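# Eight arms sort coloured parcels into matching trays

## Task

Place every parcel into the tray whose colour matches it, resting flat on the bottom of that tray.

## Robot and tools

ROBOTS. Eight identical i2rt Big YAM arms, arm1 to arm8, each with six joints, a two-finger gripper and a wrist camera (armN_cam_wrist). Fixed room cameras cam_arm1 to cam_arm8 are not on any robot. Feet (base_link, scene frame, metres): arm1 (-2.151, -0.606, 0.766), arm2 (-0.854, -0.623, 0.797), arm3 (0.435, -0.612, 0.752), arm4 (1.688, -0.612, 0.754) on the y<0 side; arm5 (2.165, 0.644, 0.790), arm6 (0.850, 0.628, 0.817), arm7 (-0.424, 0.615, 0.799), arm8 (-1.661, 0.655, 0.757) on the y>0 side. Each foot faces its own +x; the work surfaces below the arms are at z=0.720. Reach is about 1.0 m from the joint1 axis.

FRAME. One shared scene frame, origin on the floor, +z up. The hand point lies between the finger pads, roughly 1 cm behind the tips; fingers point along the hand's +z, and open/close along its y. Reported hand positions can be off, more so at long reach, and a hand often settles a centimetre or more away from where it was sent.

TOOL move. Arguments: one optional object per robot (keys arm1..arm8) plus optional cameras. A robot not named gets nothing new. Each robot's object may hold:
- joints: absolute joint targets by name. joint1_rad -2.879..2.879 (rotation about the foot, positive counter-clockwise from above, 0 = along the foot's +x); joint2_rad 0..3.141 (shoulder, 0 = upper arm pointing back, positive lifts it forward); joint3_rad 0..3.019 (elbow, 0 = folded, positive opens); joint4_rad -1.692..1.57 (hand pitch, positive tilts fingers up); joint5_rad -1.57..1.57 (sideways hand swing, positive to the arm's right); joint6_rad -2.094..2.094 (hand roll, positive clockwise seen from behind); gripper_m 0..0.093 (fingertip gap in metres). Done tolerances: ±0.045, 0.14, 0.09, 0.055, 0.03, 0.035 rad and ±0.003 m.
- target: an absolute hand pose, a single list of seven numbers [x, y, z, qw, qx, qy, qz], metres and a unit quaternion, in the scene frame, laid out as the result's hand line prints it. The hand travels in a straight line from its current hand_target toward it. When target is given, joints may contain only gripper_m.
- speed: top path speed in m/s, 0.002..0.5, default 0.25; only allowed alongside target. Rotation is capped at twice that value in rad/s.
All motions in one call begin together; all hand paths finish together, paced by the slowest. A path lasts 0.5 to 10 s and is cut off at 10 s; no call runs past 15 s. Each control step limits the commanded pose to within 100 mm and 20 degrees of the measured hand. Paths ignore obstacles and other arms, and hands can lag, drift and overshoot speed, especially with a nearly straight arm. Unknown keys make a call invalid; out-of-range values get it refused, and a refusal stops the rest of that reply's motion calls.

TOOL wait: seconds 0..10, plus cameras; commands nothing new. TOOL zoom_image: camera name and region [x0, y0, x1, y1] in pixels of that camera's latest image (672x504, origin top-left), at most 504x504. TOOL finished_scene: scene = the current scene's number; irreversible, so only call it once every parcel sits stably in its matching tray.

RESULTS. Each call returns robot states and images; the pictures line gives the camera order. The move line lists each robot sent a motion, with done or its worst status. joint_status/hand_status: off_target (stopped short, may still push), time_out (the arm's joints get new nearby targets and keep pushing; send their reported positions to relax), not_followed (a self/inter-arm collision check withheld the command, shown as "joint command not followed" or "pose unreachable"; the robot may keep trying). on_its_own lists uncommanded activity; "held at" there is the target, not the reading. Robots in the "as last shown" line were not commanded and repeat earlier values. Joint velocities are rad/s (gripper m/s); "within noise" means stationary. Joint torques follow joint order; entries 3 and 4 wrap at ±28 N m.

GRIPPER. When grasping a rigid part firmly, gripper_m reads up to 0.005 m below the part's width (some up to 0.002 m above). Closed on nothing it reads 0.000-0.003. For a full-force grip, command about 0.005 m under the reading at first contact; to release, command well above the reading.

CAMERAS. Calibration (K, distortion, T_world_to_cam) is listed per camera; room cameras may have shifted up to 2.3 degrees and 9 mm, and are most accurate near image centre. Wrist camera poses derive from joint readings.

AVOID. Arms do not stop on contact and keep pushing hard. Never press two robots together, including one gripper closing on another's fingers; the clearance check may act too late. Do not knock anything off the work area, drop parcels, release them while moving, or slam them. Prolonged pushing, holding loads, or stretched poses heats motors: a MOTOR HOT line appears at 85 °C, and at 100 °C the arm goes limp for 30-60 s (OVER-TEMPERATURE FAULT, keys read limit_stop_at_motor_heat; resend targets afterwards). The simulation keeps running while you think, holding the last command, and loose objects may occasionally be nudged.

Each tool is called after "Emit:" as name(argument=value, ...) on one line, values as JSON.

## Session

Emit:
move(cameras=["cam_arm1","cam_arm2","cam_arm3","cam_arm4","cam_arm5","cam_arm6","cam_arm7","cam_arm8"])

Scene clock: 0.00 s.
Joint torques (N m): no reading
Heat: arm1: hottest joint1_rad 32 °C; arm2: hottest joint2_rad 29 °C; arm3: hottest joint1_rad 31 °C; arm4: hottest gripper 32 °C; arm5: hottest joint6_rad 30 °C; arm6: hottest joint2_rad 30 °C; arm7: hottest joint5_rad 29 °C; arm8: hottest joint1_rad 31 °C.
Joint velocities: within noise
arm1.joint_positions: joint1_rad=-0.028 joint2_rad=+0.521 joint3_rad=+1.431 joint4_rad=-1.508 joint5_rad=+0.032 joint6_rad=-0.133 gripper_m=+0.09396
arm1.joint_status: not commanded
arm1.hand: x=-2.0073 y=-0.6778 z=+1.3083 quat_wxyz=(-0.446, -0.145, -0.870, +0.152) (m; scene frame)
arm1.hand_target: x=-2.0101 y=-0.6764 z=+1.3161 quat_wxyz=(-0.454, -0.145, -0.865, +0.155) (m; scene frame)
arm1.hand_status: not commanded
arm2.joint_positions: joint1_rad=+0.020 joint2_rad=+0.528 joint3_rad=+1.425 joint4_rad=-1.340 joint5_rad=+0.175 joint6_rad=+0.036 gripper_m=+0.09396
arm2.joint_status: not commanded
arm2.hand: x=-0.9859 y=-0.4872 z=+1.3715 quat_wxyz=(-0.230, +0.778, -0.324, -0.487) (m; scene frame)
arm2.hand_target: x=-0.9833 y=-0.4891 z=+1.3817 quat_wxyz=(-0.232, +0.772, -0.322, -0.497) (m; scene frame)
arm2.hand_status: not commanded
arm3.joint_positions: joint1_rad=+0.084 joint2_rad=+0.623 joint3_rad=+1.443 joint4_rad=-1.225 joint5_rad=+0.214 joint6_rad=-0.288 gripper_m=+0.09396
arm3.joint_status: not commanded
arm3.hand: x=+0.2458 y=-0.4641 z=+1.3420 quat_wxyz=(-0.302, +0.818, -0.155, -0.465) (m; scene frame)
arm3.hand_target: x=+0.2487 y=-0.4659 z=+1.3553 quat_wxyz=(-0.306, +0.809, -0.155, -0.477) (m; scene frame)
arm3.hand_status: not commanded
arm4.joint_positions: joint1_rad=+0.299 joint2_rad=+0.615 joint3_rad=+1.406 joint4_rad=-1.263 joint5_rad=-0.166 joint6_rad=-0.115 gripper_m=+0.09396
arm4.joint_status: not commanded
arm4.hand: x=+1.7423 y=-0.3720 z=+1.3161 quat_wxyz=(-0.394, +0.570, -0.636, -0.340) (m; scene frame)
arm4.hand_target: x=+1.7413 y=-0.3753 z=+1.3284 quat_wxyz=(-0.404, +0.566, -0.630, -0.346) (m; scene frame)
arm4.hand_status: not commanded
arm5.joint_positions: joint1_rad=-0.422 joint2_rad=+0.625 joint3_rad=+1.427 joint4_rad=-1.371 joint5_rad=+0.120 joint6_rad=-0.097 gripper_m=+0.09396
arm5.joint_status: not commanded
arm5.hand: x=+2.0004 y=+0.7998 z=+1.3402 quat_wxyz=(-0.234, +0.830, -0.279, -0.422) (m; scene frame)
arm5.hand_target: x=+2.0022 y=+0.7982 z=+1.3527 quat_wxyz=(-0.238, +0.823, -0.277, -0.434) (m; scene frame)
arm5.hand_status: not commanded
arm6.joint_positions: joint1_rad=+0.075 joint2_rad=+0.549 joint3_rad=+1.411 joint4_rad=-1.315 joint5_rad=-0.143 joint6_rad=+0.201 gripper_m=+0.09396
arm6.joint_status: not commanded
arm6.hand: x=+1.0364 y=+0.5443 z=+1.3862 quat_wxyz=(-0.531, -0.272, -0.802, +0.030) (m; scene frame)
arm6.hand_target: x=+1.0336 y=+0.5460 z=+1.3993 quat_wxyz=(-0.544, -0.268, -0.794, +0.033) (m; scene frame)
arm6.hand_status: not commanded
arm7.joint_positions: joint1_rad=-0.146 joint2_rad=+0.496 joint3_rad=+1.379 joint4_rad=-1.460 joint5_rad=-0.022 joint6_rad=+0.046 gripper_m=+0.09396
arm7.joint_status: not commanded
arm7.hand: x=-0.3012 y=+0.4957 z=+1.3304 quat_wxyz=(-0.447, -0.351, -0.807, +0.162) (m; scene frame)
arm7.hand_target: x=-0.3031 y=+0.4977 z=+1.3404 quat_wxyz=(-0.457, -0.348, -0.801, +0.166) (m; scene frame)
arm7.hand_status: not commanded
arm8.joint_positions: joint1_rad=-0.237 joint2_rad=+0.447 joint3_rad=+1.428 joint4_rad=-1.458 joint5_rad=-0.190 joint6_rad=-0.420 gripper_m=+0.09396
arm8.joint_status: not commanded
arm8.hand: x=-1.7428 y=+0.5401 z=+1.3190 quat_wxyz=(-0.160, -0.687, -0.503, +0.499) (m; scene frame)
arm8.hand_target: x=-1.7406 y=+0.5420 z=+1.3271 quat_wxyz=(-0.161, -0.682, -0.500, +0.508) (m; scene frame)
arm8.hand_status: not commanded
pictures: cam_arm1, cam_arm2, cam_arm3, cam_arm4, cam_arm5, cam_arm6, cam_arm7, cam_arm8

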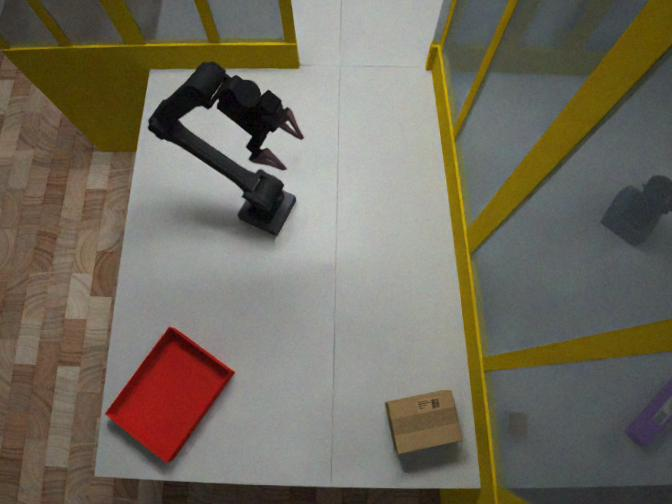

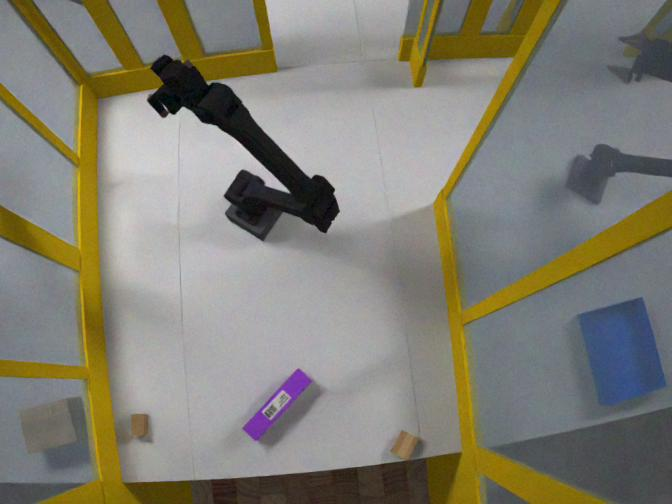

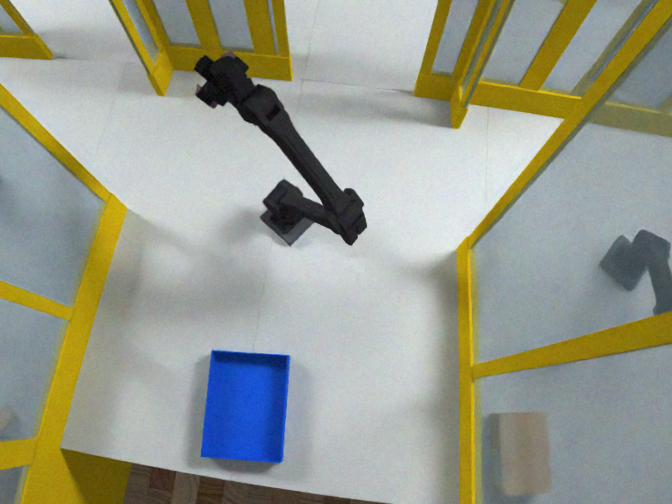

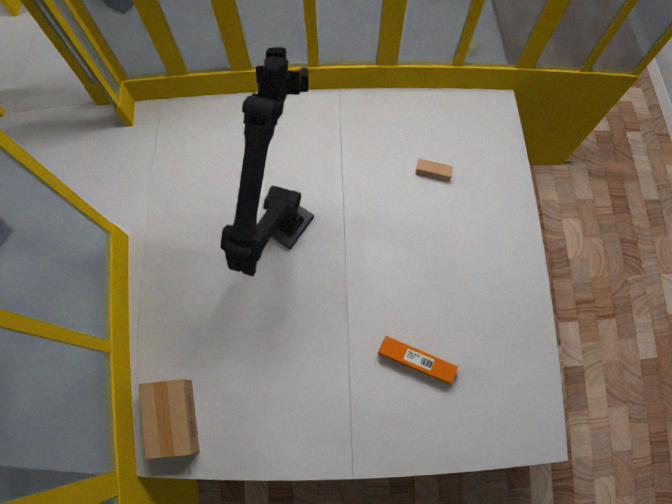

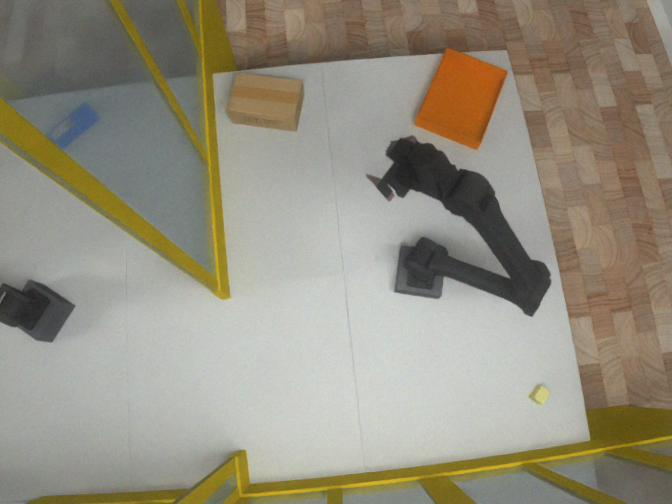

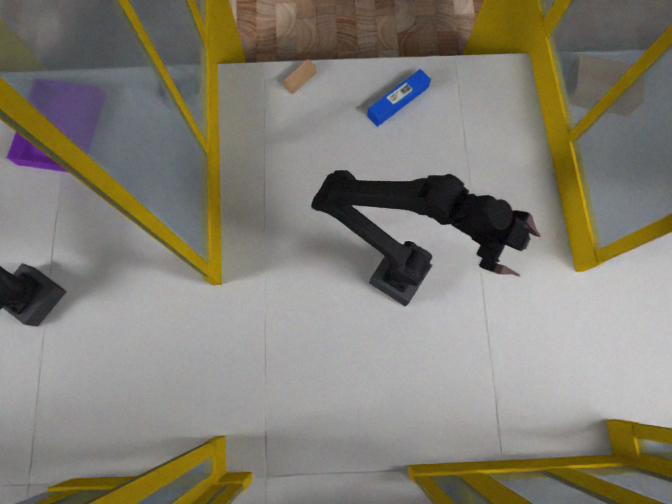

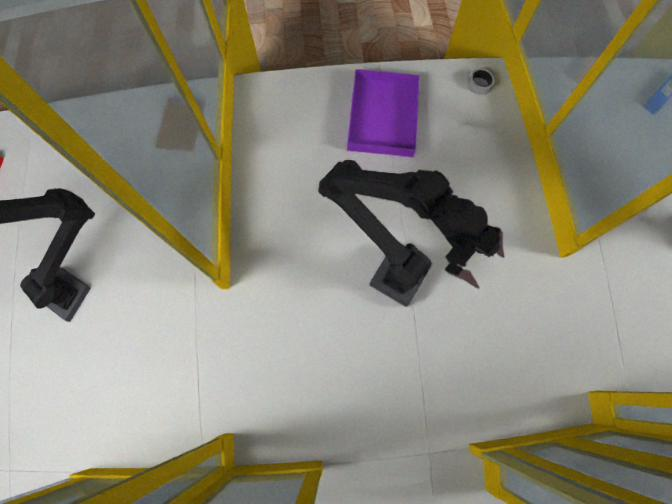

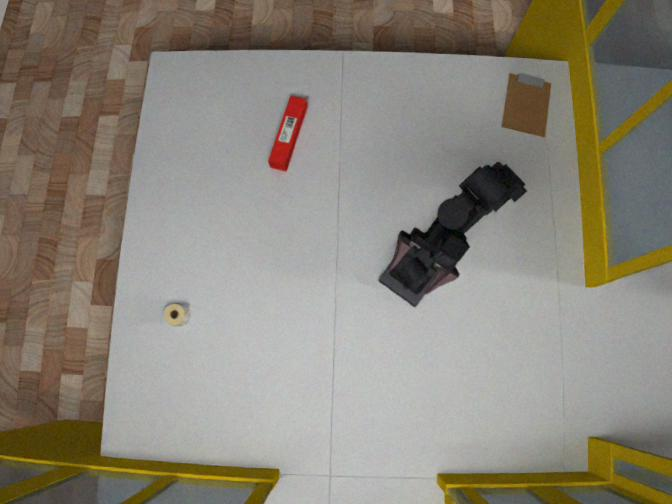

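Emit:
move(arm1={"joints":{"joint1_rad":1.47,"joint5_rad":0,"joint6_rad":-0.52}}, arm2={"joints":{"joint1_rad":2.257,"joint5_rad":0,"joint6_rad":0.885}}, arm3={"joints":{"joint1_rad":-2.13,"joint5_rad":0,"joint6_rad":0.4}}, arm4={"joints":{"joint1_rad":-1.827,"joint5_rad":0,"joint6_rad":-0.506}}, arm5={"joints":{"joint1_rad":0.68,"joint5_rad":0,"joint6_rad":0.42}}, arm6={"joints":{"joint1_rad":2.12,"joint5_rad":0,"joint6_rad":0.79}}, arm7={"joints":{"joint1_rad":-1.12,"joint5_rad":0,"joint6_rad":-0.19}}, arm8={"joints":{"joint1_rad":-1.827,"joint5_rad":0,"joint6_rad":0.9}}, cameras=[])

Emit:
move(arm2={"target":[-0.839,-1.257,0.95,0,0.938,0.347,0]}, arm4={"target":[2.136,-1.143,0.95,0,0.182,0.983,0]}, arm6={"target":[0.901,1.3725,0.95,0,-0.347,0.938,0]}, arm8={"target":[-2.08,1.143,0.95,0,-0.635,0.772,0]}, cameras=["arm2_cam_wrist","arm4_cam_wrist","arm6_cam_wrist","arm8_cam_wrist"])

Scene clock: 140.33 s.
Joint torques (N m): arm1=[2.49 4.19 7.95 1.72 -0.02 -0.04] | arm2=[0.73 3.78 8.1 2.18 -0.08 0.03] | arm3=[-1.79 1.03 9.94 1.69 -0.25 0.1] | arm4=[-1.44 2.37 10.8 1.96 -0.03 0] | arm5=[-0.32 2.96 7.51 1.95 -0.17 0.03] | arm6=[0.21 3.72 9.11 1.69 0.12 -0.06] | arm7=[-1.14 2.26 9.8 1.47 0.04 0.03] | arm8=[1.26 6.18 8.5 1.46 0.04 -0.03]
Heat: arm1: hottest joint1_rad 31 °C; arm2: hottest joint3_rad 34 °C; arm3: hottest joint1_rad 30 °C; arm4: hottest joint3_rad 41 °C; arm5: hottest joint3_rad 34 °C; arm6: hottest joint3_rad 31 °C; arm7: hottest joint3_rad 39 °C; arm8: hottest joint1_rad 30 °C.
move: arm1 done; arm2 done; arm3 done; arm4 done; arm5 done; arm6 done; arm7 done; arm8 done
Joint velocities: within noise
arm1.joint_positions: joint1_rad=+1.458 joint2_rad=+0.521 joint3_rad=+1.431 joint4_rad=-1.508 joint5_rad=+0.002 joint6_rad=-0.512 gripper_m=+0.09398
arm1.joint_status: all done
arm1.hand: x=-2.0681 y=-0.4592 z=+1.3058 quat_wxyz=(-0.450, +0.619, -0.633, -0.115) (m; scene frame)
arm1.hand_target: x=-2.0717 y=-0.4606 z=+1.3136 quat_wxyz=(-0.458, +0.623, -0.623, -0.120) (m; scene frame)
arm1.hand_status: not commanded
arm2.joint_positions: joint1_rad=+2.250 joint2_rad=+0.528 joint3_rad=+1.425 joint4_rad=-1.340 joint5_rad=+0.003 joint6_rad=+0.870 gripper_m=+0.09398
arm2.joint_status: all done
arm2.hand: x=-0.8514 y=-0.8131 z=+1.3700 quat_wxyz=(+0.503, +0.792, +0.297, -0.180) (m; scene frame)
arm2.hand_target: x=-0.8497 y=-0.8100 z=+1.3802 quat_wxyz=(+0.515, +0.786, +0.292, -0.177) (m; scene frame)
arm2.hand_status: not commanded
arm3.joint_positions: joint1_rad=-2.117 joint2_rad=+0.623 joint3_rad=+1.443 joint4_rad=-1.225 joint5_rad=+0.004 joint6_rad=+0.384 gripper_m=+0.09400
arm3.joint_status: all done
arm3.hand: x=+0.6527 y=-0.5194 z=+1.3424 quat_wxyz=(-0.510, +0.011, -0.833, -0.215) (m; scene frame)
arm3.hand_target: x=+0.6505 y=-0.5231 z=+1.3558 quat_wxyz=(-0.521, +0.000, -0.824, -0.222) (m; scene frame)
arm3.hand_status: not commanded
arm4.joint_positions: joint1_rad=-1.811 joint2_rad=+0.615 joint3_rad=+1.406 joint4_rad=-1.263 joint5_rad=-0.001 joint6_rad=-0.497 gripper_m=+0.09398
arm4.joint_status: all done
arm4.hand: x=+1.8505 y=-0.7873 z=+1.3178 quat_wxyz=(-0.403, -0.149, -0.840, +0.332) (m; scene frame)
arm4.hand_target: x=+1.8452 y=-0.7872 z=+1.3302 quat_wxyz=(-0.407, -0.151, -0.832, +0.345) (m; scene frame)
arm4.hand_status: not commanded
arm5.joint_positions: joint1_rad=+0.673 joint2_rad=+0.625 joint3_rad=+1.427 joint4_rad=-1.371 joint5_rad=+0.001 joint6_rad=+0.410 gripper_m=+0.09397
arm5.joint_status: all done
arm5.hand: x=+1.9541 y=+0.5503 z=+1.3379 quat_wxyz=(+0.189, +0.879, +0.002, -0.438) (m; scene frame)
arm5.hand_target: x=+1.9569 y=+0.5495 z=+1.3504 quat_wxyz=(+0.198, +0.872, +0.001, -0.448) (m; scene frame)
arm5.hand_status: not commanded
arm6.joint_positions: joint1_rad=+2.110 joint2_rad=+0.549 joint3_rad=+1.411 joint4_rad=-1.315 joint5_rad=-0.002 joint6_rad=+0.781 gripper_m=+0.09398
arm6.joint_status: all done
arm6.hand: x=+0.8666 y=+0.8318 z=+1.3855 quat_wxyz=(-0.222, +0.296, -0.795, -0.481) (m; scene frame)
arm6.hand_target: x=+0.8647 y=+0.8287 z=+1.3986 quat_wxyz=(-0.224, +0.293, -0.787, -0.495) (m; scene frame)
arm6.hand_status: not commanded
arm7.joint_positions: joint1_rad=-1.111 joint2_rad=+0.496 joint3_rad=+1.379 joint4_rad=-1.460 joint5_rad=-0.002 joint6_rad=-0.181 gripper_m=+0.09397
arm7.joint_status: all done
arm7.hand: x=-0.4538 y=+0.4465 z=+1.3303 quat_wxyz=(-0.271, -0.621, -0.623, +0.391) (m; scene frame)
arm7.hand_target: x=-0.4552 y=+0.4495 z=+1.3403 quat_wxyz=(-0.273, -0.617, -0.618, +0.403) (m; scene frame)
arm7.hand_status: not commanded
arm8.joint_positions: joint1_rad=-1.820 joint2_rad=+0.447 joint3_rad=+1.428 joint4_rad=-1.458 joint5_rad=-0.003 joint6_rad=+0.892 gripper_m=+0.09400
arm8.joint_status: all done
arm8.hand: x=-1.7534 y=+0.7620 z=+1.3173 quat_wxyz=(-0.011, -0.549, +0.655, +0.519) (m; scene frame)
arm8.hand_target: x=-1.7505 y=+0.7607 z=+1.3255 quat_wxyz=(-0.010, -0.540, +0.655, +0.529) (m; scene frame)
arm8.hand_status: not commanded
pictures: none
No camera images: "cameras" was empty.

Scene clock: 144.27 s.
Joint torques (N m): arm1=[2.02 4.37 8.08 1.72 -0.02 -0.06] | arm2=[0.67 -22.89 11.96 0.03 -0.01 0.09] | arm3=[-1.67 0.97 9.88 1.68 -0.24 0.08] | arm4=[-1.85 -18.96 15.09 -0.23 -0.18 -0.03] | arm5=[-0.32 2.84 7.56 1.88 -0.11 0.01] | arm6=[0.15 -18.96 13.08 -0.23 0.08 -0.02] | arm7=[-1.08 2.32 9.8 1.46 0.04 0.06] | arm8=[1.32 -19.84 14.23 -0.62 0 0.03]
Heat: arm1: hottest joint1_rad 31 °C; arm2: hottest joint3_rad 34 °C; arm3: hottest joint1_rad 30 °C; arm4: hottest joint3_rad 41 °C; arm5: hottest joint3_rad 34 °C; arm6: hottest joint3_rad 32 °C; arm7: hottest joint3_rad 39 °C; arm8: hottest joint3_rad 31 °C.
move: arm2 off_target; arm4 off_target; arm6 off_target; arm8 off_target
Joint velocities: within noise
arm1, arm3, arm5, arm7: as last shown
arm2.joint_positions: joint1_rad=+2.250 joint2_rad=+2.033 joint3_rad=+1.884 joint4_rad=-1.456 joint5_rad=+0.002 joint6_rad=+0.872 gripper_m=+0.09399
arm2.joint_status: not commanded
arm2.hand: x=-0.8432 y=-1.2438 z=+0.9337 quat_wxyz=(-0.017, +0.936, +0.351, +0.005) (m; scene frame)
arm2.hand_target: x=-0.8391 y=-1.2561 z=+0.9501 quat_wxyz=(+0.001, +0.938, +0.347, +0.000) (m; scene frame)
arm2.hand_status: off_target (0.021 m and 2.1 deg from the pose sent, 0.611 m and 64.5 deg at the start)
arm4.joint_positions: joint1_rad=-1.814 joint2_rad=+2.225 joint3_rad=+2.331 joint4_rad=-1.684 joint5_rad=-0.013 joint6_rad=-0.503 gripper_m=+0.09398
arm4.joint_status: not commanded
arm4.hand: x=+2.1363 y=-1.1279 z=+0.9379 quat_wxyz=(+0.004, -0.179, -0.984, -0.002) (m; scene frame)
arm4.hand_target: x=+2.1351 y=-1.1421 z=+0.9497 quat_wxyz=(-0.010, -0.182, -0.983, +0.008) (m; scene frame)
arm4.hand_status: off_target (0.019 m and 0.6 deg from the pose sent, 0.586 m and 63.0 deg at the start; a joint's target at an end of its range on 26 of 118 steps)
arm6.joint_positions: joint1_rad=+2.112 joint2_rad=+2.453 joint3_rad=+2.580 joint4_rad=-1.698 joint5_rad=+0.001 joint6_rad=+0.788 gripper_m=+0.09398
arm6.joint_status: not commanded
arm6.hand: x=+0.9076 y=+1.3623 z=+0.9381 quat_wxyz=(+0.000, +0.346, -0.938, +0.000) (m; scene frame)
arm6.hand_target: x=+0.9007 y=+1.3712 z=+0.9498 quat_wxyz=(-0.007, +0.347, -0.938, -0.015) (m; scene frame)
arm6.hand_status: off_target (0.017 m and 0.2 deg from the pose sent, 0.695 m and 64.0 deg at the start; a joint's target at an end of its range on 22 of 118 steps)
arm8.joint_positions: joint1_rad=-1.820 joint2_rad=+2.044 joint3_rad=+2.026 joint4_rad=-1.575 joint5_rad=+0.000 joint6_rad=+0.898 gripper_m=+0.09400
arm8.joint_status: not commanded
arm8.hand: x=-2.0746 y=+1.1321 z=+0.9411 quat_wxyz=(+0.000, -0.640, +0.768, -0.012) (m; scene frame)
arm8.hand_target: x=-2.0796 y=+1.1425 z=+0.9501 quat_wxyz=(+0.000, -0.635, +0.772, +0.001) (m; scene frame)
arm8.hand_status: off_target (0.015 m and 1.5 deg from the pose sent, 0.622 m and 62.6 deg at the start)
pictures: arm2_cam_wrist, arm4_cam_wrist, arm6_cam_wrist, arm8_cam_wrist
camera_calibration:
arm2_cam_wrist: T_world_to_cam=[[-0.65348, 0.755867, 0.0403649, 0.350246], [0.620823, 0.504693, 0.599886, 0.595556], [0.433062, 0.417073, -0.799066, 1.75069], [0, 0, 0, 1]] pos_world=[-0.899014, -1.29548, 1.02751]
arm4_cam_wrist: T_world_to_cam=[[-0.338562, -0.940894, 0.00971705, -0.34963], [-0.759565, 0.27938, 0.587373, 1.39171], [-0.555371, 0.191481, -0.809258, 2.28624], [0, 0, 0, 1]] pos_world=[2.20843, -1.15555, 1.03611]
arm6_cam_wrist: T_world_to_cam=[[0.654093, -0.756378, 0.00741552, 0.42829], [-0.621534, -0.531845, 0.575184, 0.754899], [-0.431113, -0.380833, -0.81799, 1.8018], [0, 0, 0, 1]] pos_world=[0.965832, 1.41162, 1.03647]
arm8_cam_wrist: T_world_to_cam=[[0.982369, -0.186797, 0.0075825, 2.24335], [-0.153541, -0.783008, 0.602763, 0.00502667], [-0.106657, -0.5933, -0.797884, 1.32188], [0, 0, 0, 1]] pos_world=[-2.06203, 1.20726, 1.03467]

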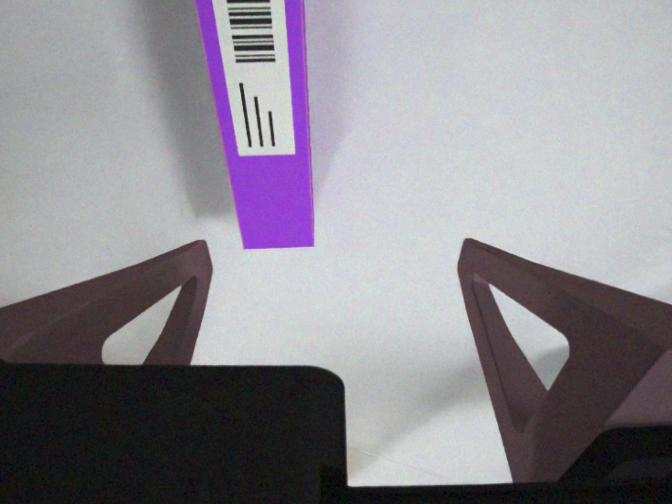

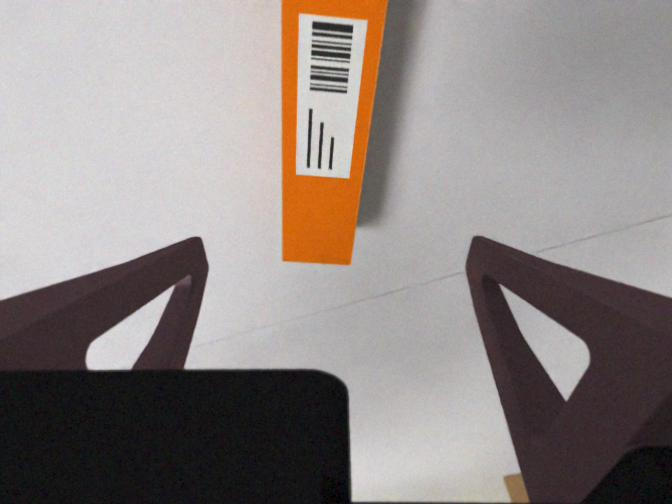

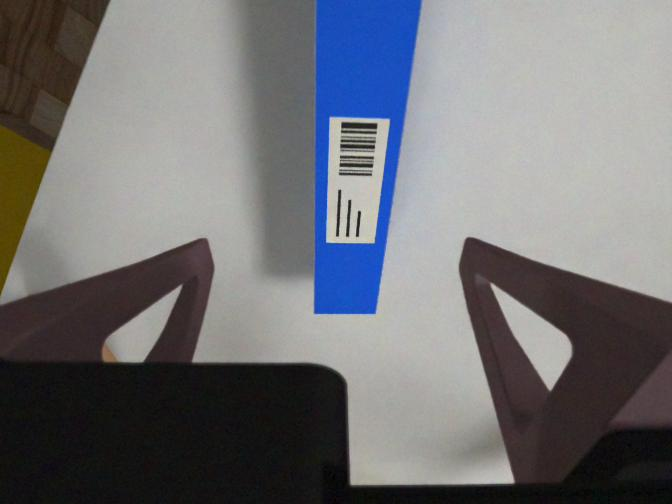

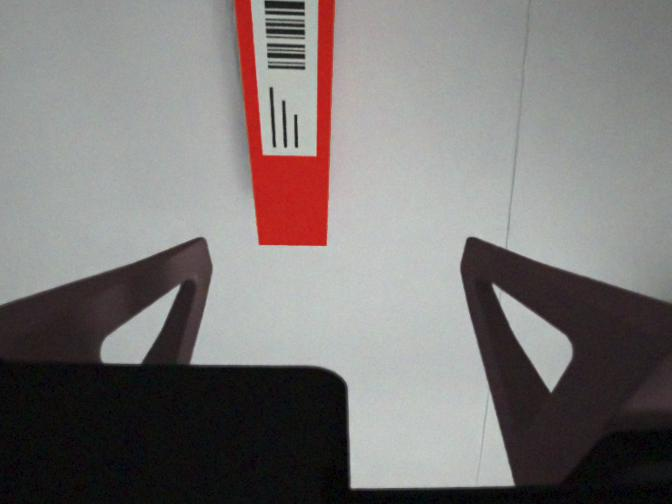

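Emit:
move(arm2={"target":[-0.826,-1.301,0.885,0,0.938,0.347,0]}, arm4={"target":[2.143,-1.146,0.882,0,0.2036,0.979,0]}, arm6={"target":[0.878,1.328,0.9,0,-0.33,0.944,0]}, arm8={"target":[-2.106,1.171,0.88,0,-0.6225,0.7826,0]}, cameras=["arm2_cam_wrist","arm4_cam_wrist","arm6_cam_wrist","arm8_cam_wrist","cam_arm6"])

Scene clock: 202.13 s.
Joint torques (N m): arm1=[2.14 4.54 8.03 1.77 -0.02 -0.05] | arm2=[0.44 -25.82 11.74 0.54 -0.02 0.1] | arm3=[-1.73 0.97 9.88 1.7 -0.24 0.09] | arm4=[-1.26 -19.14 10.37 0.72 -0.18 0.11] | arm5=[-0.09 3.14 7.51 1.92 -0.14 0.02] | arm6=[-0.21 -21.07 8.64 0.46 0.13 0.01] | arm7=[-1.2 2.32 9.78 1.48 0.02 0.04] | arm8=[1.49 -22.07 14.06 -0.06 -0.01 0.05]
Heat: arm1: hottest joint3_rad 32 °C; arm2: hottest joint3_rad 40 °C; arm3: hottest joint1_rad 30 °C; arm4: hottest joint3_rad 44 °C; arm5: hottest joint3_rad 34 °C; arm6: hottest joint3_rad 40 °C; arm7: hottest joint3_rad 39 °C; arm8: hottest joint3_rad 39 °C.
move: arm2 off_target; arm4 off_target; arm6 off_target; arm8 off_target
Joint velocities: within noise
arm1, arm3, arm5, arm7: as last shown
arm2.joint_positions: joint1_rad=+2.270 joint2_rad=+2.205 joint3_rad=+1.990 joint4_rad=-1.412 joint5_rad=+0.002 joint6_rad=+0.889 gripper_m=+0.09399
arm2.joint_status: not commanded
arm2.hand: x=-0.8292 y=-1.2827 z=+0.8645 quat_wxyz=(-0.028, +0.935, +0.352, +0.008) (m; scene frame)
arm2.hand_target: x=-0.8262 y=-1.2998 z=+0.8856 quat_wxyz=(+0.000, +0.938, +0.347, +0.000) (m; scene frame)
arm2.hand_status: off_target (0.028 m and 3.4 deg from the pose sent, 0.077 m and 2.1 deg at the start)
arm4.joint_positions: joint1_rad=-1.814 joint2_rad=+2.260 joint3_rad=+2.280 joint4_rad=-1.584 joint5_rad=-0.013 joint6_rad=-0.470 gripper_m=+0.09398
arm4.joint_status: not commanded
arm4.hand: x=+2.1453 y=-1.1394 z=+0.8943 quat_wxyz=(-0.002, -0.195, -0.981, +0.003) (m; scene frame)
arm4.hand_target: x=+2.1427 y=-1.1458 z=+0.8820 quat_wxyz=(+0.000, -0.204, -0.979, +0.000) (m; scene frame)
arm4.hand_status: off_target (0.014 m and 1.1 deg from the pose sent, 0.059 m and 2.9 deg at the start)
arm6.joint_positions: joint1_rad=+2.145 joint2_rad=+2.312 joint3_rad=+2.162 joint4_rad=-1.466 joint5_rad=-0.001 joint6_rad=+0.850 gripper_m=+0.09398
arm6.joint_status: not commanded
arm6.hand: x=+0.8811 y=+1.3219 z=+0.8786 quat_wxyz=(+0.009, +0.332, -0.943, +0.021) (m; scene frame)
arm6.hand_target: x=+0.8780 y=+1.3277 z=+0.9000 quat_wxyz=(+0.000, +0.330, -0.944, +0.000) (m; scene frame)
arm6.hand_status: off_target (0.023 m and 2.6 deg from the pose sent, 0.059 m and 1.9 deg at the start)
arm7.joint_positions: joint1_rad=-1.111 joint2_rad=+0.496 joint3_rad=+1.379 joint4_rad=-1.460 joint5_rad=-0.002 joint6_rad=-0.182 gripper_m=+0.09397
arm8.joint_positions: joint1_rad=-1.820 joint2_rad=+2.191 joint3_rad=+2.073 joint4_rad=-1.500 joint5_rad=+0.000 joint6_rad=+0.931 gripper_m=+0.09400
arm8.joint_status: not commanded
arm8.hand: x=-2.0968 y=+1.1576 z=+0.8658 quat_wxyz=(+0.001, -0.627, +0.779, -0.024) (m; scene frame)
arm8.hand_target: x=-2.1054 y=+1.1702 z=+0.8803 quat_wxyz=(+0.000, -0.623, +0.783, +0.000) (m; scene frame)
arm8.hand_status: off_target (0.022 m and 2.8 deg from the pose sent, 0.079 m and 2.9 deg at the start)
pictures: arm2_cam_wrist, arm4_cam_wrist, arm6_cam_wrist, arm8_cam_wrist, cam_arm6
camera_calibration:
arm2_cam_wrist: T_world_to_cam=[[-0.655469, 0.752947, 0.0585671, 0.370512], [0.620324, 0.492535, 0.610416, 0.622823], [0.430765, 0.43644, -0.789913, 1.7205], [0, 0, 0, 1]] pos_world=[-0.884622, -1.33663, 0.95716]
arm4_cam_wrist: T_world_to_cam=[[-0.369507, -0.929085, 0.0162887, -0.282997], [-0.755074, 0.310425, 0.577494, 1.46182], [-0.541598, 0.201089, -0.816232, 2.24592], [0, 0, 0, 1]] pos_world=[2.2156, -1.16834, 0.993614]
arm6_cam_wrist: T_world_to_cam=[[0.631991, -0.773974, 0.039401, 0.4302], [-0.634673, -0.487729, 0.599425, 0.683181], [-0.444722, -0.403838, -0.799461, 1.75236], [0, 0, 0, 1]] pos_world=[0.94103, 1.37384, 0.97448]
arm8_cam_wrist: T_world_to_cam=[[0.97525, -0.219352, 0.0277902, 2.27581], [-0.189873, -0.766443, 0.613607, -0.0378747], [-0.113296, -0.603697, -0.789122, 1.26509], [0, 0, 0, 1]] pos_world=[-2.08335, 1.2339, 0.958302]

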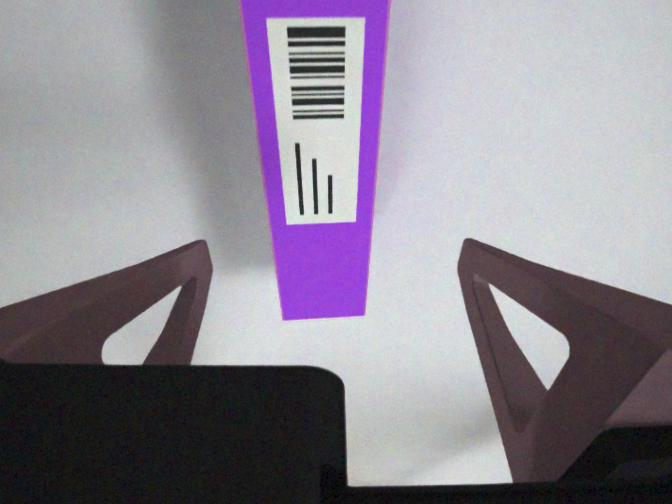

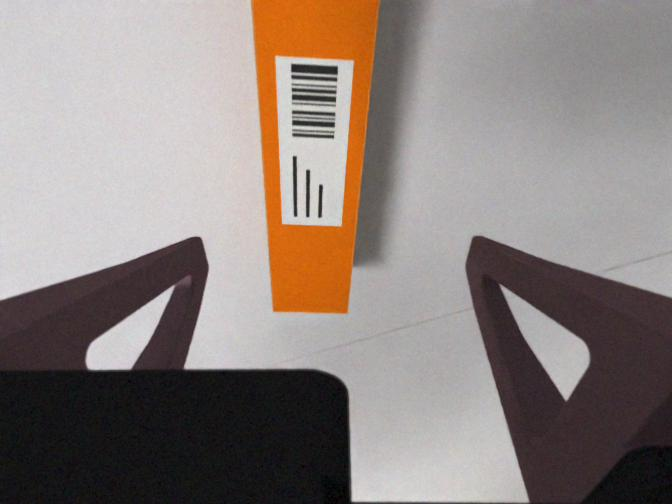

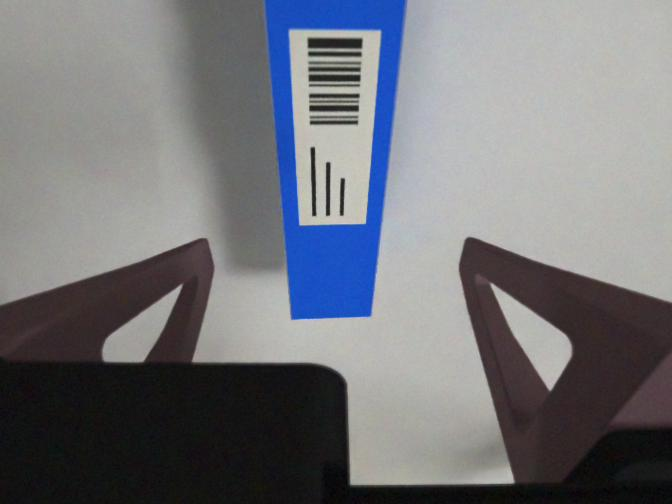

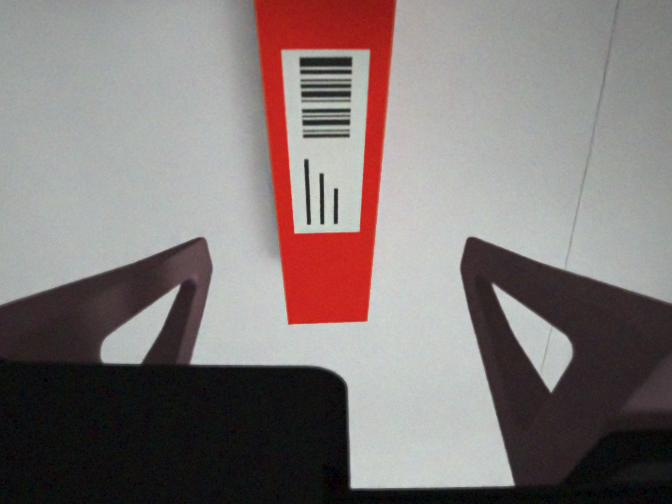

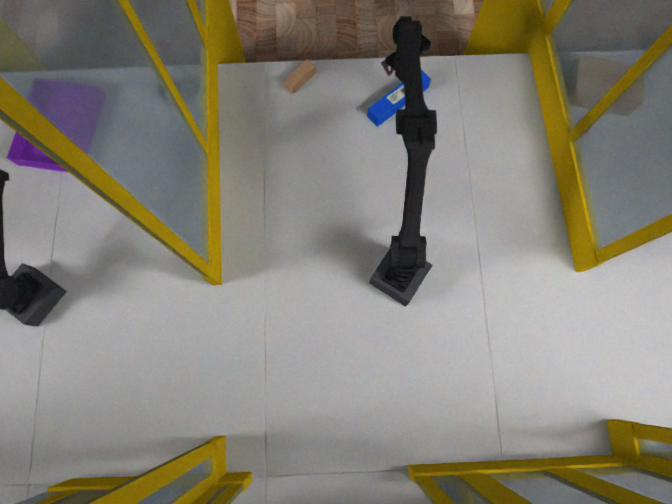

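Emit:
move(arm2={"target":[-0.821,-1.308,0.772,0,0.938,0.347,0]}, arm4={"target":[2.149,-1.13,0.762,0,0.2036,0.979,0]}, arm6={"target":[0.882,1.326,0.772,0,-0.33,0.944,0]}, arm8={"target":[-2.112,1.172,0.772,0,-0.6225,0.7826,0]}, cameras=["arm4_cam_wrist"])

Scene clock: 228.47 s.
Joint torques (N m): arm1=[2.26 4.48 8.01 1.76 -0.02 -0.02] | arm2=[0.73 -26.87 8.53 0.85 -0.01 0.09] | arm3=[-1.67 0.97 9.92 1.73 -0.24 0.09] | arm4=[0.91 -19.08 9.87 0.75 -0.18 0.1] | arm5=[-0.26 2.84 7.43 1.89 -0.17 -0.02] | arm6=[-0.62 -18.84 8.5 0.5 0.15 -0.06] | arm7=[-1.14 2.37 9.78 1.43 0.04 0.05] | arm8=[2.08 -22.48 9.94 0.23 -0.01 0.05]
Heat: arm1: hottest joint3_rad 32 °C; arm2: hottest joint3_rad 39 °C; arm3: hottest joint1_rad 30 °C; arm4: hottest joint3_rad 42 °C; arm5: hottest joint3_rad 35 °C; arm6: hottest joint3_rad 36 °C; arm7: hottest joint3_rad 40 °C; arm8: hottest joint3_rad 39 °C.
move: arm2 off_target; arm4 off_target; arm6 done; arm8 done
Joint velocities: within noise
arm1, arm3, arm5, arm7: as last shown
arm2.joint_positions: joint1_rad=+2.274 joint2_rad=+2.328 joint3_rad=+1.936 joint4_rad=-1.208 joint5_rad=+0.002 joint6_rad=+0.896 gripper_m=+0.09399
arm2.joint_status: not commanded
arm2.hand: x=-0.8262 y=-1.2994 z=+0.7642 quat_wxyz=(-0.014, +0.936, +0.351, +0.004) (m; scene frame)
arm2.hand_target: x=-0.8209 y=-1.3077 z=+0.7720 quat_wxyz=(+0.000, +0.938, +0.347, +0.000) (m; scene frame)
arm2.hand_status: off_target (0.013 m and 1.8 deg from the pose sent, 0.096 m and 3.4 deg at the start)
arm4.joint_positions: joint1_rad=-1.814 joint2_rad=+2.292 joint3_rad=+2.022 joint4_rad=-1.292 joint5_rad=-0.013 joint6_rad=-0.446 gripper_m=+0.09398
arm4.joint_status: not commanded
arm4.hand: x=+2.1402 y=-1.1363 z=+0.7753 quat_wxyz=(-0.002, -0.207, -0.978, +0.003) (m; scene frame)
arm4.hand_target: x=+2.1486 y=-1.1298 z=+0.7622 quat_wxyz=(+0.000, -0.204, -0.979, +0.000) (m; scene frame)
arm4.hand_status: off_target (0.017 m and 0.6 deg from the pose sent, 0.133 m and 1.1 deg at the start)
arm6.joint_positions: joint1_rad=+2.145 joint2_rad=+2.384 joint3_rad=+1.994 joint4_rad=-1.204 joint5_rad=-0.001 joint6_rad=+0.850 gripper_m=+0.09398
arm6.joint_status: not commanded
arm6.hand: x=+0.8810 y=+1.3187 z=+0.7676 quat_wxyz=(+0.005, +0.332, -0.943, +0.011) (m; scene frame)
arm6.hand_target: x=+0.8820 y=+1.3259 z=+0.7722 quat_wxyz=(+0.000, +0.330, -0.944, +0.000) (m; scene frame)
arm6.hand_status: done (0.009 m and 1.4 deg from the pose sent, 0.107 m and 2.6 deg at the start)
arm8.joint_positions: joint1_rad=-1.820 joint2_rad=+2.269 joint3_rad=+1.975 joint4_rad=-1.284 joint5_rad=+0.000 joint6_rad=+0.937 gripper_m=+0.09400
arm8.joint_status: not commanded
arm8.hand: x=-2.1074 y=+1.1698 z=+0.7771 quat_wxyz=(+0.000, -0.625, +0.781, -0.004) (m; scene frame)
arm8.hand_target: x=-2.1119 y=+1.1718 z=+0.7719 quat_wxyz=(+0.000, -0.623, +0.783, +0.000) (m; scene frame)
arm8.hand_status: done (0.007 m and 0.5 deg from the pose sent, 0.096 m and 2.8 deg at the start)
pictures: arm4_cam_wrist
camera_calibration:
arm4_cam_wrist: T_world_to_cam=[[-0.391706, -0.919935, 0.0169237, -0.222682], [-0.748047, 0.329118, 0.576287, 1.53289], [-0.535717, 0.213075, -0.817072, 2.14709], [0, 0, 0, 1]] pos_world=[2.20968, -1.16685, 0.874715]

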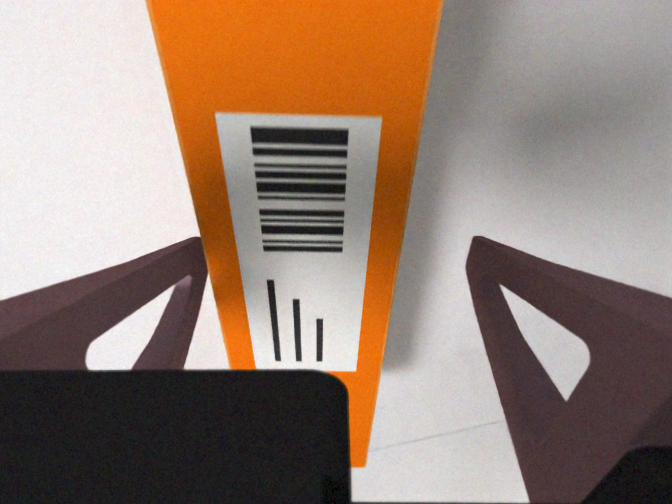

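Emit:
move(arm4={"target":[2.157,-1.115,0.758,0,0.2036,0.979,0]}, arm2={"joints":{"gripper_m":0.04}}, arm6={"joints":{"gripper_m":0.04}}, arm8={"joints":{"gripper_m":0.04}}, cameras=["arm4_cam_wrist","arm8_cam_wrist"])

Scene clock: 237.87 s.
Joint torques (N m): arm1=[2.49 4.48 7.98 1.81 -0.01 -0.02] | arm2=[0.79 -26.75 8.4 0.83 0.01 0.09] | arm3=[-1.67 0.97 9.92 1.72 -0.24 0.09] | arm4=[0.38 -19.96 9.25 0.73 -0.17 0.11] | arm5=[-0.62 2.9 7.51 1.85 -0.16 -0.02] | arm6=[-0.67 -18.84 8.5 0.47 0.17 -0.06] | arm7=[-0.97 2.32 9.78 1.47 0.04 0.04] | arm8=[2.08 -22.53 9.96 0.21 -0.01 0.05]
Heat: arm1: hottest joint3_rad 32 °C; arm2: hottest joint3_rad 39 °C; arm3: hottest joint1_rad 30 °C; arm4: hottest joint3_rad 42 °C; arm5: hottest joint3_rad 35 °C; arm6: hottest joint2_rad 37 °C; arm7: hottest joint3_rad 40 °C; arm8: hottest joint3_rad 38 °C.
move: arm2 off_target; arm4 done; arm6 off_target; arm8 off_target
Joint velocities: within noise
arm1, arm3, arm5, arm7: as last shown
arm2.joint_positions: joint1_rad=+2.274 joint2_rad=+2.327 joint3_rad=+1.936 joint4_rad=-1.207 joint5_rad=+0.001 joint6_rad=+0.896 gripper_m=+0.05918
arm2.joint_status: gripper_m off_target (ended at +0.05922, target +0.04000)
arm2.hand: x=-0.8261 y=-1.2998 z=+0.7644 quat_wxyz=(-0.014, +0.936, +0.351, +0.004) (m; scene frame)
arm2.hand_target: x=-0.8209 y=-1.3078 z=+0.7721 quat_wxyz=(+0.000, +0.938, +0.347, +0.000) (m; scene frame)
arm2.hand_status: not commanded
arm4.joint_positions: joint1_rad=-1.787 joint2_rad=+2.292 joint3_rad=+1.993 joint4_rad=-1.270 joint5_rad=-0.013 joint6_rad=-0.422 gripper_m=+0.09398
arm4.joint_status: not commanded
arm4.hand: x=+2.1514 y=-1.1202 z=+0.7647 quat_wxyz=(+0.000, -0.205, -0.979, +0.001) (m; scene frame)
arm4.hand_target: x=+2.1569 y=-1.1148 z=+0.7581 quat_wxyz=(+0.000, -0.204, -0.979, +0.000) (m; scene frame)
arm4.hand_status: done (0.010 m and 0.2 deg from the pose sent, 0.032 m and 0.6 deg at the start)
arm6.joint_positions: joint1_rad=+2.145 joint2_rad=+2.384 joint3_rad=+1.994 joint4_rad=-1.203 joint5_rad=-0.001 joint6_rad=+0.850 gripper_m=+0.05996
arm6.joint_status: gripper_m off_target (ended at +0.05999, target +0.04000)
arm6.hand: x=+0.8809 y=+1.3189 z=+0.7676 quat_wxyz=(+0.005, +0.332, -0.943, +0.010) (m; scene frame)
arm6.hand_target: x=+0.8820 y=+1.3259 z=+0.7722 quat_wxyz=(+0.000, +0.330, -0.944, +0.000) (m; scene frame)
arm6.hand_status: not commanded
arm8.joint_positions: joint1_rad=-1.820 joint2_rad=+2.269 joint3_rad=+1.975 joint4_rad=-1.283 joint5_rad=+0.000 joint6_rad=+0.937 gripper_m=+0.05929
arm8.joint_status: gripper_m off_target (ended at +0.05932, target +0.04000)
arm8.hand: x=-2.1075 y=+1.1698 z=+0.7771 quat_wxyz=(+0.000, -0.624, +0.781, -0.004) (m; scene frame)
arm8.hand_target: x=-2.1120 y=+1.1718 z=+0.7719 quat_wxyz=(+0.000, -0.623, +0.783, +0.000) (m; scene frame)
arm8.hand_status: not commanded
pictures: arm4_cam_wrist, arm8_cam_wrist
camera_calibration:
arm4_cam_wrist: T_world_to_cam=[[-0.387591, -0.921728, 0.01383, -0.21182], [-0.746922, 0.322806, 0.581295, 1.52872], [-0.540261, 0.214975, -0.813575, 2.15017], [0, 0, 0, 1]] pos_world=[2.22139, -1.15095, 0.863611]
arm8_cam_wrist: T_world_to_cam=[[0.974191, -0.225679, -0.0045269, 2.32167], [-0.178789, -0.783709, 0.59484, 0.0820572], [-0.137791, -0.578678, -0.803831, 1.13176], [0, 0, 0, 1]] pos_world=[-2.09113, 1.24319, 0.871446]

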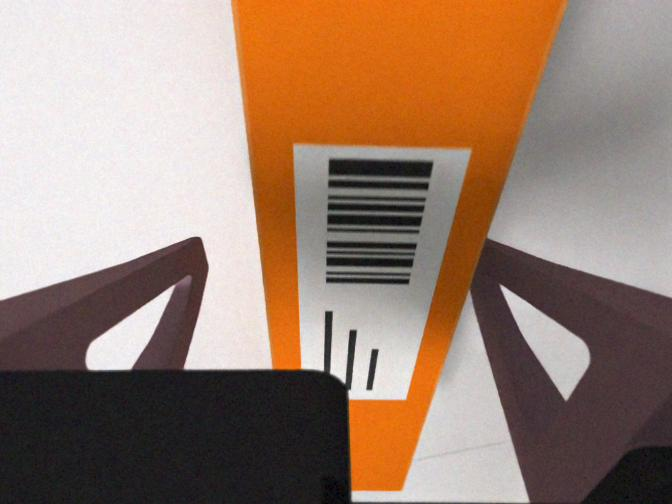

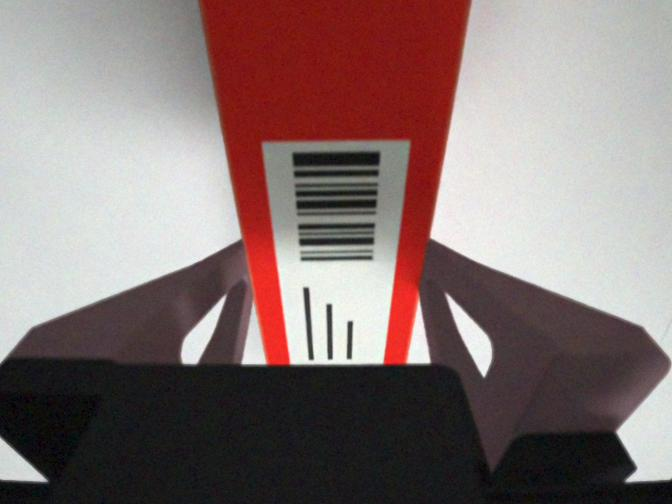

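Emit:
move(arm4={"joints":{"gripper_m":0.04}}, arm2={"target":[-0.821,-1.308,0.88,0,0.938,0.347,0],"speed":0.2}, arm6={"target":[0.882,1.326,0.88,0,-0.33,0.944,0],"speed":0.2}, arm8={"target":[-2.112,1.172,0.88,0,-0.6225,0.7826,0],"speed":0.2}, cameras=[])

Emit:
move(arm4={"target":[2.157,-1.115,0.87,0,0.2036,0.979,0],"speed":0.2}, arm2={"target":[-0.844,-0.983,1.12,0,0.938,0.347,0],"speed":0.3}, arm6={"target":[0.868,0.988,1.12,0,-0.33,0.944,0],"speed":0.3}, arm8={"target":[-1.895,0.928,1.12,0,-0.6225,0.7826,0],"speed":0.3}, cameras=["cam_arm2","cam_arm8","arm4_cam_wrist"])

Scene clock: 259.00 s.
Joint torques (N m): arm1=[2.49 4.72 8.02 1.66 -0.02 -0.06] | arm2=[0.73 -25.41 11.77 0.05 0.01 0.09] | arm3=[-1.73 0.97 9.92 1.68 -0.24 0.09] | arm4=[0.56 -19.96 9.25 0.7 -0.15 0.11] | arm5=[-0.38 3.14 7.51 1.74 -0.15 0.01] | arm6=[-0.62 -19.9 12.38 -0.25 0.11 -0.05] | arm7=[-1.03 2.26 9.81 1.5 0.03 0.03] | arm8=[2.26 -23.71 14.09 -0.73 -0.02 0.04]
Heat: arm1: hottest joint3_rad 32 °C; arm2: hottest joint3_rad 39 °C; arm3: hottest joint1_rad 30 °C; arm4: hottest joint3_rad 40 °C; arm5: hottest joint3_rad 35 °C; arm6: hottest joint2_rad 39 °C; arm7: hottest joint3_rad 40 °C; arm8: hottest joint3_rad 37 °C.
move: arm2 off_target; arm4 off_target; arm6 off_target; arm8 off_target
Joint velocities: within noise
arm1, arm3, arm5, arm7: as last shown
arm2.joint_positions: joint1_rad=+2.274 joint2_rad=+2.225 joint3_rad=+2.025 joint4_rad=-1.403 joint5_rad=+0.001 joint6_rad=+0.896 gripper_m=+0.05918
arm2.joint_status: not commanded
arm2.hand: x=-0.8263 y=-1.2951 z=+0.8650 quat_wxyz=(-0.016, +0.936, +0.351, +0.004) (m; scene frame)
arm2.hand_target: x=-0.8210 y=-1.3072 z=+0.8800 quat_wxyz=(+0.000, +0.938, +0.347, +0.000) (m; scene frame)
arm2.hand_status: off_target (0.021 m and 1.9 deg from the pose sent, 0.116 m and 1.7 deg at the start)
arm4.joint_positions: joint1_rad=-1.787 joint2_rad=+2.292 joint3_rad=+1.993 joint4_rad=-1.270 joint5_rad=-0.014 joint6_rad=-0.422 gripper_m=+0.05966
arm4.joint_status: gripper_m off_target (ended at +0.05969, target +0.04000)
arm4.hand: x=+2.1516 y=-1.1202 z=+0.7647 quat_wxyz=(+0.000, -0.205, -0.979, +0.001) (m; scene frame)
arm4.hand_target: x=+2.1570 y=-1.1149 z=+0.7581 quat_wxyz=(+0.000, -0.203, -0.979, +0.000) (m; scene frame)
arm4.hand_status: not commanded
arm6.joint_positions: joint1_rad=+2.145 joint2_rad=+2.300 joint3_rad=+2.056 joint4_rad=-1.391 joint5_rad=+0.000 joint6_rad=+0.850 gripper_m=+0.05996
arm6.joint_status: not commanded
arm6.hand: x=+0.8806 y=+1.3074 z=+0.8471 quat_wxyz=(+0.012, +0.332, -0.943, +0.030) (m; scene frame)
arm6.hand_target: x=+0.8819 y=+1.3244 z=+0.8804 quat_wxyz=(+0.000, +0.330, -0.944, +0.000) (m; scene frame)
arm6.hand_status: off_target (0.038 m and 3.7 deg from the pose sent, 0.113 m and 1.3 deg at the start)
arm8.joint_positions: joint1_rad=-1.820 joint2_rad=+2.220 joint3_rad=+2.100 joint4_rad=-1.497 joint5_rad=+0.000 joint6_rad=+0.937 gripper_m=+0.05929
arm8.joint_status: not commanded
arm8.hand: x=-2.1019 y=+1.1634 z=+0.8565 quat_wxyz=(+0.001, -0.624, +0.781, -0.024) (m; scene frame)
arm8.hand_target: x=-2.1113 y=+1.1711 z=+0.8800 quat_wxyz=(+0.000, -0.623, +0.783, +0.000) (m; scene frame)
arm8.hand_status: off_target (0.027 m and 2.7 deg from the pose sent, 0.103 m and 0.5 deg at the start)
pictures: none
No camera images: "cameras" was empty.

Scene clock: 261.30 s.
Joint torques (N m): arm1=[1.96 4.89 8.02 1.63 -0.03 -0.04] | arm2=[-0.32 -9.7 8.12 0.27 0.01 -0.11] | arm3=[-1.61 0.91 9.92 1.7 -0.23 0.1] | arm4=[0.32 -21.13 15.23 -0.34 -0.17 0.09] | arm5=[-0.5 3.31 7.42 1.89 -0.14 0] | arm6=[-0.91 -7 8.85 -0.16 0.11 -0.08] | arm7=[-1.14 2.37 9.78 1.44 0.04 0.06] | arm8=[1.49 -6.65 9.37 -0.23 0 -0.04]
Heat: arm1: hottest joint3_rad 32 °C; arm2: hottest joint3_rad 39 °C; arm3: hottest joint1_rad 30 °C; arm4: hottest joint3_rad 41 °C; arm5: hottest joint3_rad 35 °C; arm6: hottest joint2_rad 39 °C; arm7: hottest joint3_rad 40 °C; arm8: hottest joint3_rad 37 °C.
move: arm2 off_target; arm4 off_target; arm6 done; arm8 off_target
Joint velocities: within noise
arm1, arm3, arm5, arm7: as last shown
arm2.joint_positions: joint1_rad=+2.267 joint2_rad=+1.259 joint3_rad=+1.414 joint4_rad=-1.671 joint5_rad=+0.001 joint6_rad=+0.896 gripper_m=+0.05918
arm2.joint_status: not commanded
arm2.hand: x=-0.8418 y=-0.9843 z=+1.1219 quat_wxyz=(+0.025, +0.937, +0.348, -0.009) (m; scene frame)
arm2.hand_target: x=-0.8440 y=-0.9831 z=+1.1194 quat_wxyz=(+0.018, +0.938, +0.347, -0.006) (m; scene frame)
arm2.hand_status: off_target (0.003 m and 3.1 deg from the pose sent, 0.403 m and 1.9 deg at the start; a joint's target at an end of its range on 27 of 69 steps)
arm4.joint_positions: joint1_rad=-1.787 joint2_rad=+2.235 joint3_rad=+2.083 joint4_rad=-1.485 joint5_rad=-0.014 joint6_rad=-0.422 gripper_m=+0.05966
arm4.joint_status: not commanded
arm4.hand: x=+2.1402 y=-1.1059 z=+0.8369 quat_wxyz=(+0.027, -0.205, -0.978, -0.019) (m; scene frame)
arm4.hand_target: x=+2.1558 y=-1.1134 z=+0.8702 quat_wxyz=(-0.001, -0.203, -0.979, +0.000) (m; scene frame)
arm4.hand_status: off_target (0.038 m and 3.8 deg from the pose sent, 0.106 m and 0.2 deg at the start)
arm6.joint_positions: joint1_rad=+2.145 joint2_rad=+1.288 joint3_rad=+1.372 joint4_rad=-1.655 joint5_rad=+0.000 joint6_rad=+0.850 gripper_m=+0.05996
arm6.joint_status: not commanded
arm6.hand: x=+0.8668 y=+0.9899 z=+1.1166 quat_wxyz=(+0.000, +0.332, -0.943, +0.000) (m; scene frame)
arm6.hand_target: x=+0.8680 y=+0.9879 z=+1.1200 quat_wxyz=(+0.000, +0.330, -0.944, +0.000) (m; scene frame)
arm6.hand_status: done (0.004 m and 0.2 deg from the pose sent, 0.420 m and 3.7 deg at the start)
arm8.joint_positions: joint1_rad=-1.820 joint2_rad=+1.205 joint3_rad=+1.473 joint4_rad=-1.673 joint5_rad=+0.000 joint6_rad=+0.937 gripper_m=+0.05929
arm8.joint_status: not commanded
arm8.hand: x=-1.8960 y=+0.9267 z=+1.1241 quat_wxyz=(-0.004, -0.622, +0.778, +0.082) (m; scene frame)
arm8.hand_target: x=-1.8951 y=+0.9280 z=+1.1192 quat_wxyz=(-0.003, -0.621, +0.781, +0.072) (m; scene frame)
arm8.hand_status: off_target (0.004 m and 9.4 deg from the pose sent, 0.409 m and 2.7 deg at the start; a joint's target at an end of its range on 34 of 69 steps)
pictures: arm4_cam_wrist, cam_arm2, cam_arm8
camera_calibration:
arm4_cam_wrist: T_world_to_cam=[[-0.389246, -0.921009, -0.0151434, -0.17539], [-0.719359, 0.293672, 0.629508, 1.34227], [-0.575335, 0.255927, -0.776847, 2.28937], [0, 0, 0, 1]] pos_world=[2.21446, -1.14163, 0.930866]

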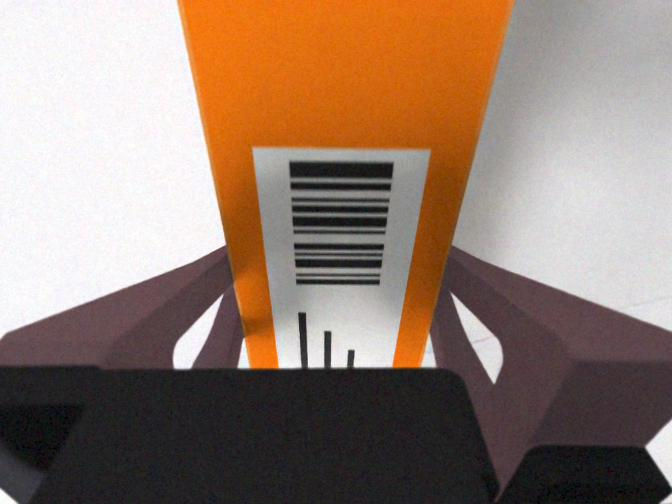

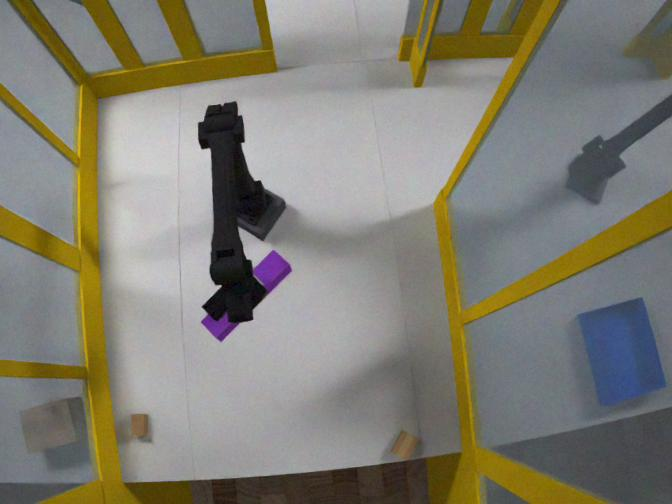

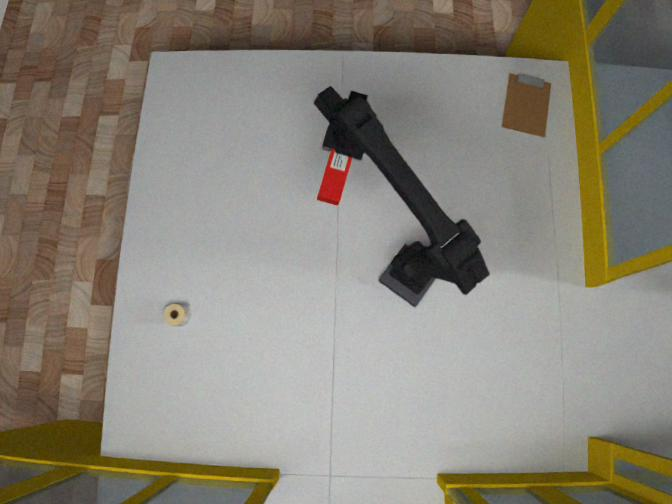

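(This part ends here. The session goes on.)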